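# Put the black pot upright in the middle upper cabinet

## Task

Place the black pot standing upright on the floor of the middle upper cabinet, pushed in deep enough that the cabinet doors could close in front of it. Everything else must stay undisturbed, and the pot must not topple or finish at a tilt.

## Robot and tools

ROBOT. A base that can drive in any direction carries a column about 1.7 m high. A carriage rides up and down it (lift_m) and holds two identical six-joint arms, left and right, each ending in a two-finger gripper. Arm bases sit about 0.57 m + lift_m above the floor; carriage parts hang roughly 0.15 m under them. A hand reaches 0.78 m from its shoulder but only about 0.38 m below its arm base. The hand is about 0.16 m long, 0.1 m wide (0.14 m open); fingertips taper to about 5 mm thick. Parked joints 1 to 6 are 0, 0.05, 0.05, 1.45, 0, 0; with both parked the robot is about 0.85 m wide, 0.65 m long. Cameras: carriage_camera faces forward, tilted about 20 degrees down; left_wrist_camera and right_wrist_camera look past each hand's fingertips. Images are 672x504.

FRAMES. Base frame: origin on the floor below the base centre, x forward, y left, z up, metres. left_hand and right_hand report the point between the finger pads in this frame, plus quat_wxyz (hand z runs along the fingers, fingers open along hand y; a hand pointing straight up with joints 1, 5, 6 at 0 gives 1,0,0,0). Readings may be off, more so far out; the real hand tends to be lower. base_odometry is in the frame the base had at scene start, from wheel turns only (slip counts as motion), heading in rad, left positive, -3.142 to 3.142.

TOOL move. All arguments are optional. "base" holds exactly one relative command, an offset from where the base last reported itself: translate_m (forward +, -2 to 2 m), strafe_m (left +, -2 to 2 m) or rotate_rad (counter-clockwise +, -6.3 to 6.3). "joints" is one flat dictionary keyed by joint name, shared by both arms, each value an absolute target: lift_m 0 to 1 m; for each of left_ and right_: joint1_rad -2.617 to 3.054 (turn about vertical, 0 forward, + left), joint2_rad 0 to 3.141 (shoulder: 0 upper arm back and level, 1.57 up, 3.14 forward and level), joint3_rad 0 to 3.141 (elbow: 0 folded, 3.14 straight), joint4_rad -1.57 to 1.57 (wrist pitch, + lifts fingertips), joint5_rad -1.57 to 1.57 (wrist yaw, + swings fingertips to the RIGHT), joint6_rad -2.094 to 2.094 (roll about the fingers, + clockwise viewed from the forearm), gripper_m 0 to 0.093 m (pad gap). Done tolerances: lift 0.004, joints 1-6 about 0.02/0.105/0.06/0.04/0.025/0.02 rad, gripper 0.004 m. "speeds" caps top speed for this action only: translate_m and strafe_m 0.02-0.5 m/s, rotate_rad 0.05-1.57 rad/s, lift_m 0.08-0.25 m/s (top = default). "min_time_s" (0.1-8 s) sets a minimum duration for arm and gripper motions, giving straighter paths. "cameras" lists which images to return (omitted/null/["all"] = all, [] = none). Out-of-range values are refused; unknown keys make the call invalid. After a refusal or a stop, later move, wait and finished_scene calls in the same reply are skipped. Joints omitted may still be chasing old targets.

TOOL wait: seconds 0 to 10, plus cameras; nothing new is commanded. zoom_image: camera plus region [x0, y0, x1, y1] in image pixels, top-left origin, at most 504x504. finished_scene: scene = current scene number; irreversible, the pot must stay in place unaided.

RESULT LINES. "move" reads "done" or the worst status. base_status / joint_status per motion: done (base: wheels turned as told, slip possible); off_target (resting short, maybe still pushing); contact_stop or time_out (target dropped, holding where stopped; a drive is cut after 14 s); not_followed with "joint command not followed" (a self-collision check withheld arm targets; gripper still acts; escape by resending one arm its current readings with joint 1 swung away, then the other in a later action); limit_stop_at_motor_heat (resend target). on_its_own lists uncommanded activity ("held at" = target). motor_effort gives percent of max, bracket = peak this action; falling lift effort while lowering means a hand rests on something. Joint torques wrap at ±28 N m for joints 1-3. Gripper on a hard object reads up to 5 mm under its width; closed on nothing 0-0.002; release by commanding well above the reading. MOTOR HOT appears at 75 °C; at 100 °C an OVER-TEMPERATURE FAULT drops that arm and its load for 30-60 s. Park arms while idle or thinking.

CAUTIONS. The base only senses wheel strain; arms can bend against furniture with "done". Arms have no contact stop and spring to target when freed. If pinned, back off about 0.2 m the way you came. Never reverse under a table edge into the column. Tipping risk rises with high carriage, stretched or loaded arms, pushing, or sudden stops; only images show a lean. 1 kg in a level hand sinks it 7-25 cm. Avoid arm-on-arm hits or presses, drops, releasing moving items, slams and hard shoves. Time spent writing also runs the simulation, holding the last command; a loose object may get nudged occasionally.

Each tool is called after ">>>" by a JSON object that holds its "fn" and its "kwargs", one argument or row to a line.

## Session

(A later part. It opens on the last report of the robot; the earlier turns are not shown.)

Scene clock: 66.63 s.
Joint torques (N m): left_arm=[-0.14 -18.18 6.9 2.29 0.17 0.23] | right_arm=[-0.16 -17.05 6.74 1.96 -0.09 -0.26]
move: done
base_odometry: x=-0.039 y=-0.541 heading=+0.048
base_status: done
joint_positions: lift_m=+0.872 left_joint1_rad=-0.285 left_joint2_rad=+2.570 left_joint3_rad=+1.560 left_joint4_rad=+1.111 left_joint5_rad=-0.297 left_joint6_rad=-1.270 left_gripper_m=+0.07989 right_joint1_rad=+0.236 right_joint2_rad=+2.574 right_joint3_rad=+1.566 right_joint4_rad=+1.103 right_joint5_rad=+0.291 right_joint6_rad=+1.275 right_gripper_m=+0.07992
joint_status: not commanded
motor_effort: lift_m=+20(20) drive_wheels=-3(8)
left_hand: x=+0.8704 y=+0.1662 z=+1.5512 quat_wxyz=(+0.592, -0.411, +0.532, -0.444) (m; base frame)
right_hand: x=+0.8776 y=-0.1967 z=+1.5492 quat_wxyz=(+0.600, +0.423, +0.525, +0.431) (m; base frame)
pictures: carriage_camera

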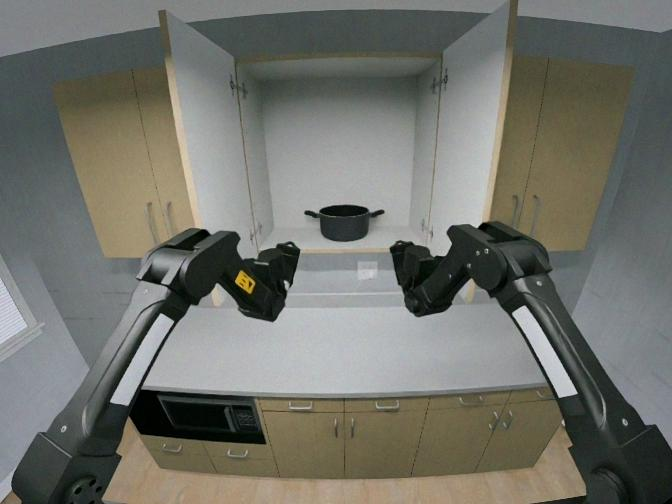

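>>> {"fn": "move", "kwargs": {
  "base": {"translate_m": -0.2},
  "speeds": {"translate_m": 0.3},
  "cameras": []
}}

>>> {"fn": "move", "kwargs": {
  "joints": {"left_joint1_rad": 0, "left_joint2_rad": 1.2, "left_joint3_rad": 1.0, "left_joint4_rad": 0.6, "left_joint5_rad": 0, "left_joint6_rad": 0, "right_joint1_rad": 0, "right_joint2_rad": 1.2, "right_joint3_rad": 1.0, "right_joint4_rad": 0.6, "right_joint5_rad": 0, "right_joint6_rad": 0},
  "min_time_s": 2.2,
  "cameras": ["carriage_camera"]
}}

Scene clock: 70.57 s.
Joint torques (N m): left_arm=[-0.12 -18.25 6.99 2.31 0.17 0.22] | right_arm=[-0.23 -16.96 6.75 1.97 -0.09 -0.27]
move: done
base_odometry: x=-0.239 y=-0.550 heading=+0.048
base_status: done
joint_positions: lift_m=+0.872 left_joint1_rad=-0.284 left_joint2_rad=+2.570 left_joint3_rad=+1.560 left_joint4_rad=+1.110 left_joint5_rad=-0.297 left_joint6_rad=-1.270 left_gripper_m=+0.07989 right_joint1_rad=+0.236 right_joint2_rad=+2.574 right_joint3_rad=+1.566 right_joint4_rad=+1.102 right_joint5_rad=+0.291 right_joint6_rad=+1.275 right_gripper_m=+0.07992
joint_status: not commanded
motor_effort: lift_m=+20(20) drive_wheels=-3(8)
left_hand: x=+0.8705 y=+0.1664 z=+1.5510 quat_wxyz=(+0.592, -0.410, +0.533, -0.444) (m; base frame)
right_hand: x=+0.8776 y=-0.1967 z=+1.5489 quat_wxyz=(+0.599, +0.424, +0.525, +0.431) (m; base frame)
pictures: none
No camera images: "cameras" was empty.

Scene clock: 73.13 s.
Joint torques (N m): left_arm=[0.49 -6.87 6.3 2 0.17 0.17] | right_arm=[-0.59 -5.98 5.68 1.68 -0.2 -0.17]
move: done
base_odometry: x=-0.239 y=-0.550 heading=+0.048
base_status: not commanded
joint_positions: lift_m=+0.872 left_joint1_rad=-0.006 left_joint2_rad=+1.217 left_joint3_rad=+1.003 left_joint4_rad=+0.604 left_joint5_rad=-0.015 left_joint6_rad=-0.012 left_gripper_m=+0.07990 right_joint1_rad=+0.005 right_joint2_rad=+1.216 right_joint3_rad=+1.006 right_joint4_rad=+0.600 right_joint5_rad=+0.016 right_joint6_rad=+0.016 right_gripper_m=+0.07992
joint_status: all done
motor_effort: lift_m=+20(20) drive_wheels=-3(3)
left_hand: x=+0.6308 y=+0.3037 z=+1.9077 quat_wxyz=(+0.831, -0.008, +0.557, -0.003) (m; base frame)
right_hand: x=+0.6305 y=-0.3039 z=+1.9086 quat_wxyz=(+0.831, +0.009, +0.557, +0.005) (m; base frame)
pictures: carriage_camera

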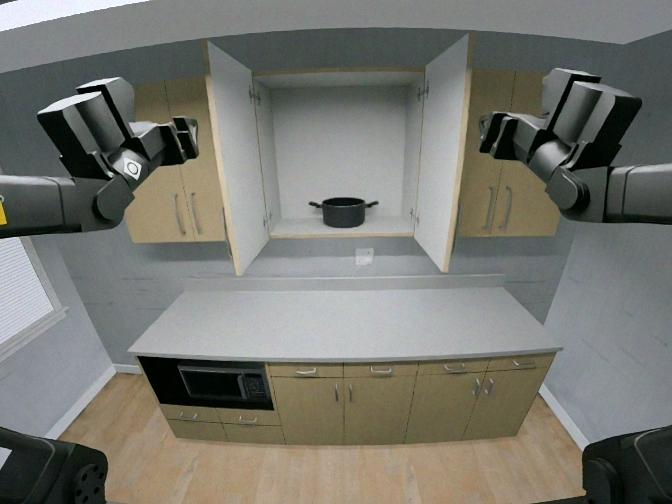

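>>> {"fn": "finished_scene", "kwargs": {
  "scene": 3
}}

The scene is finished: the task was done.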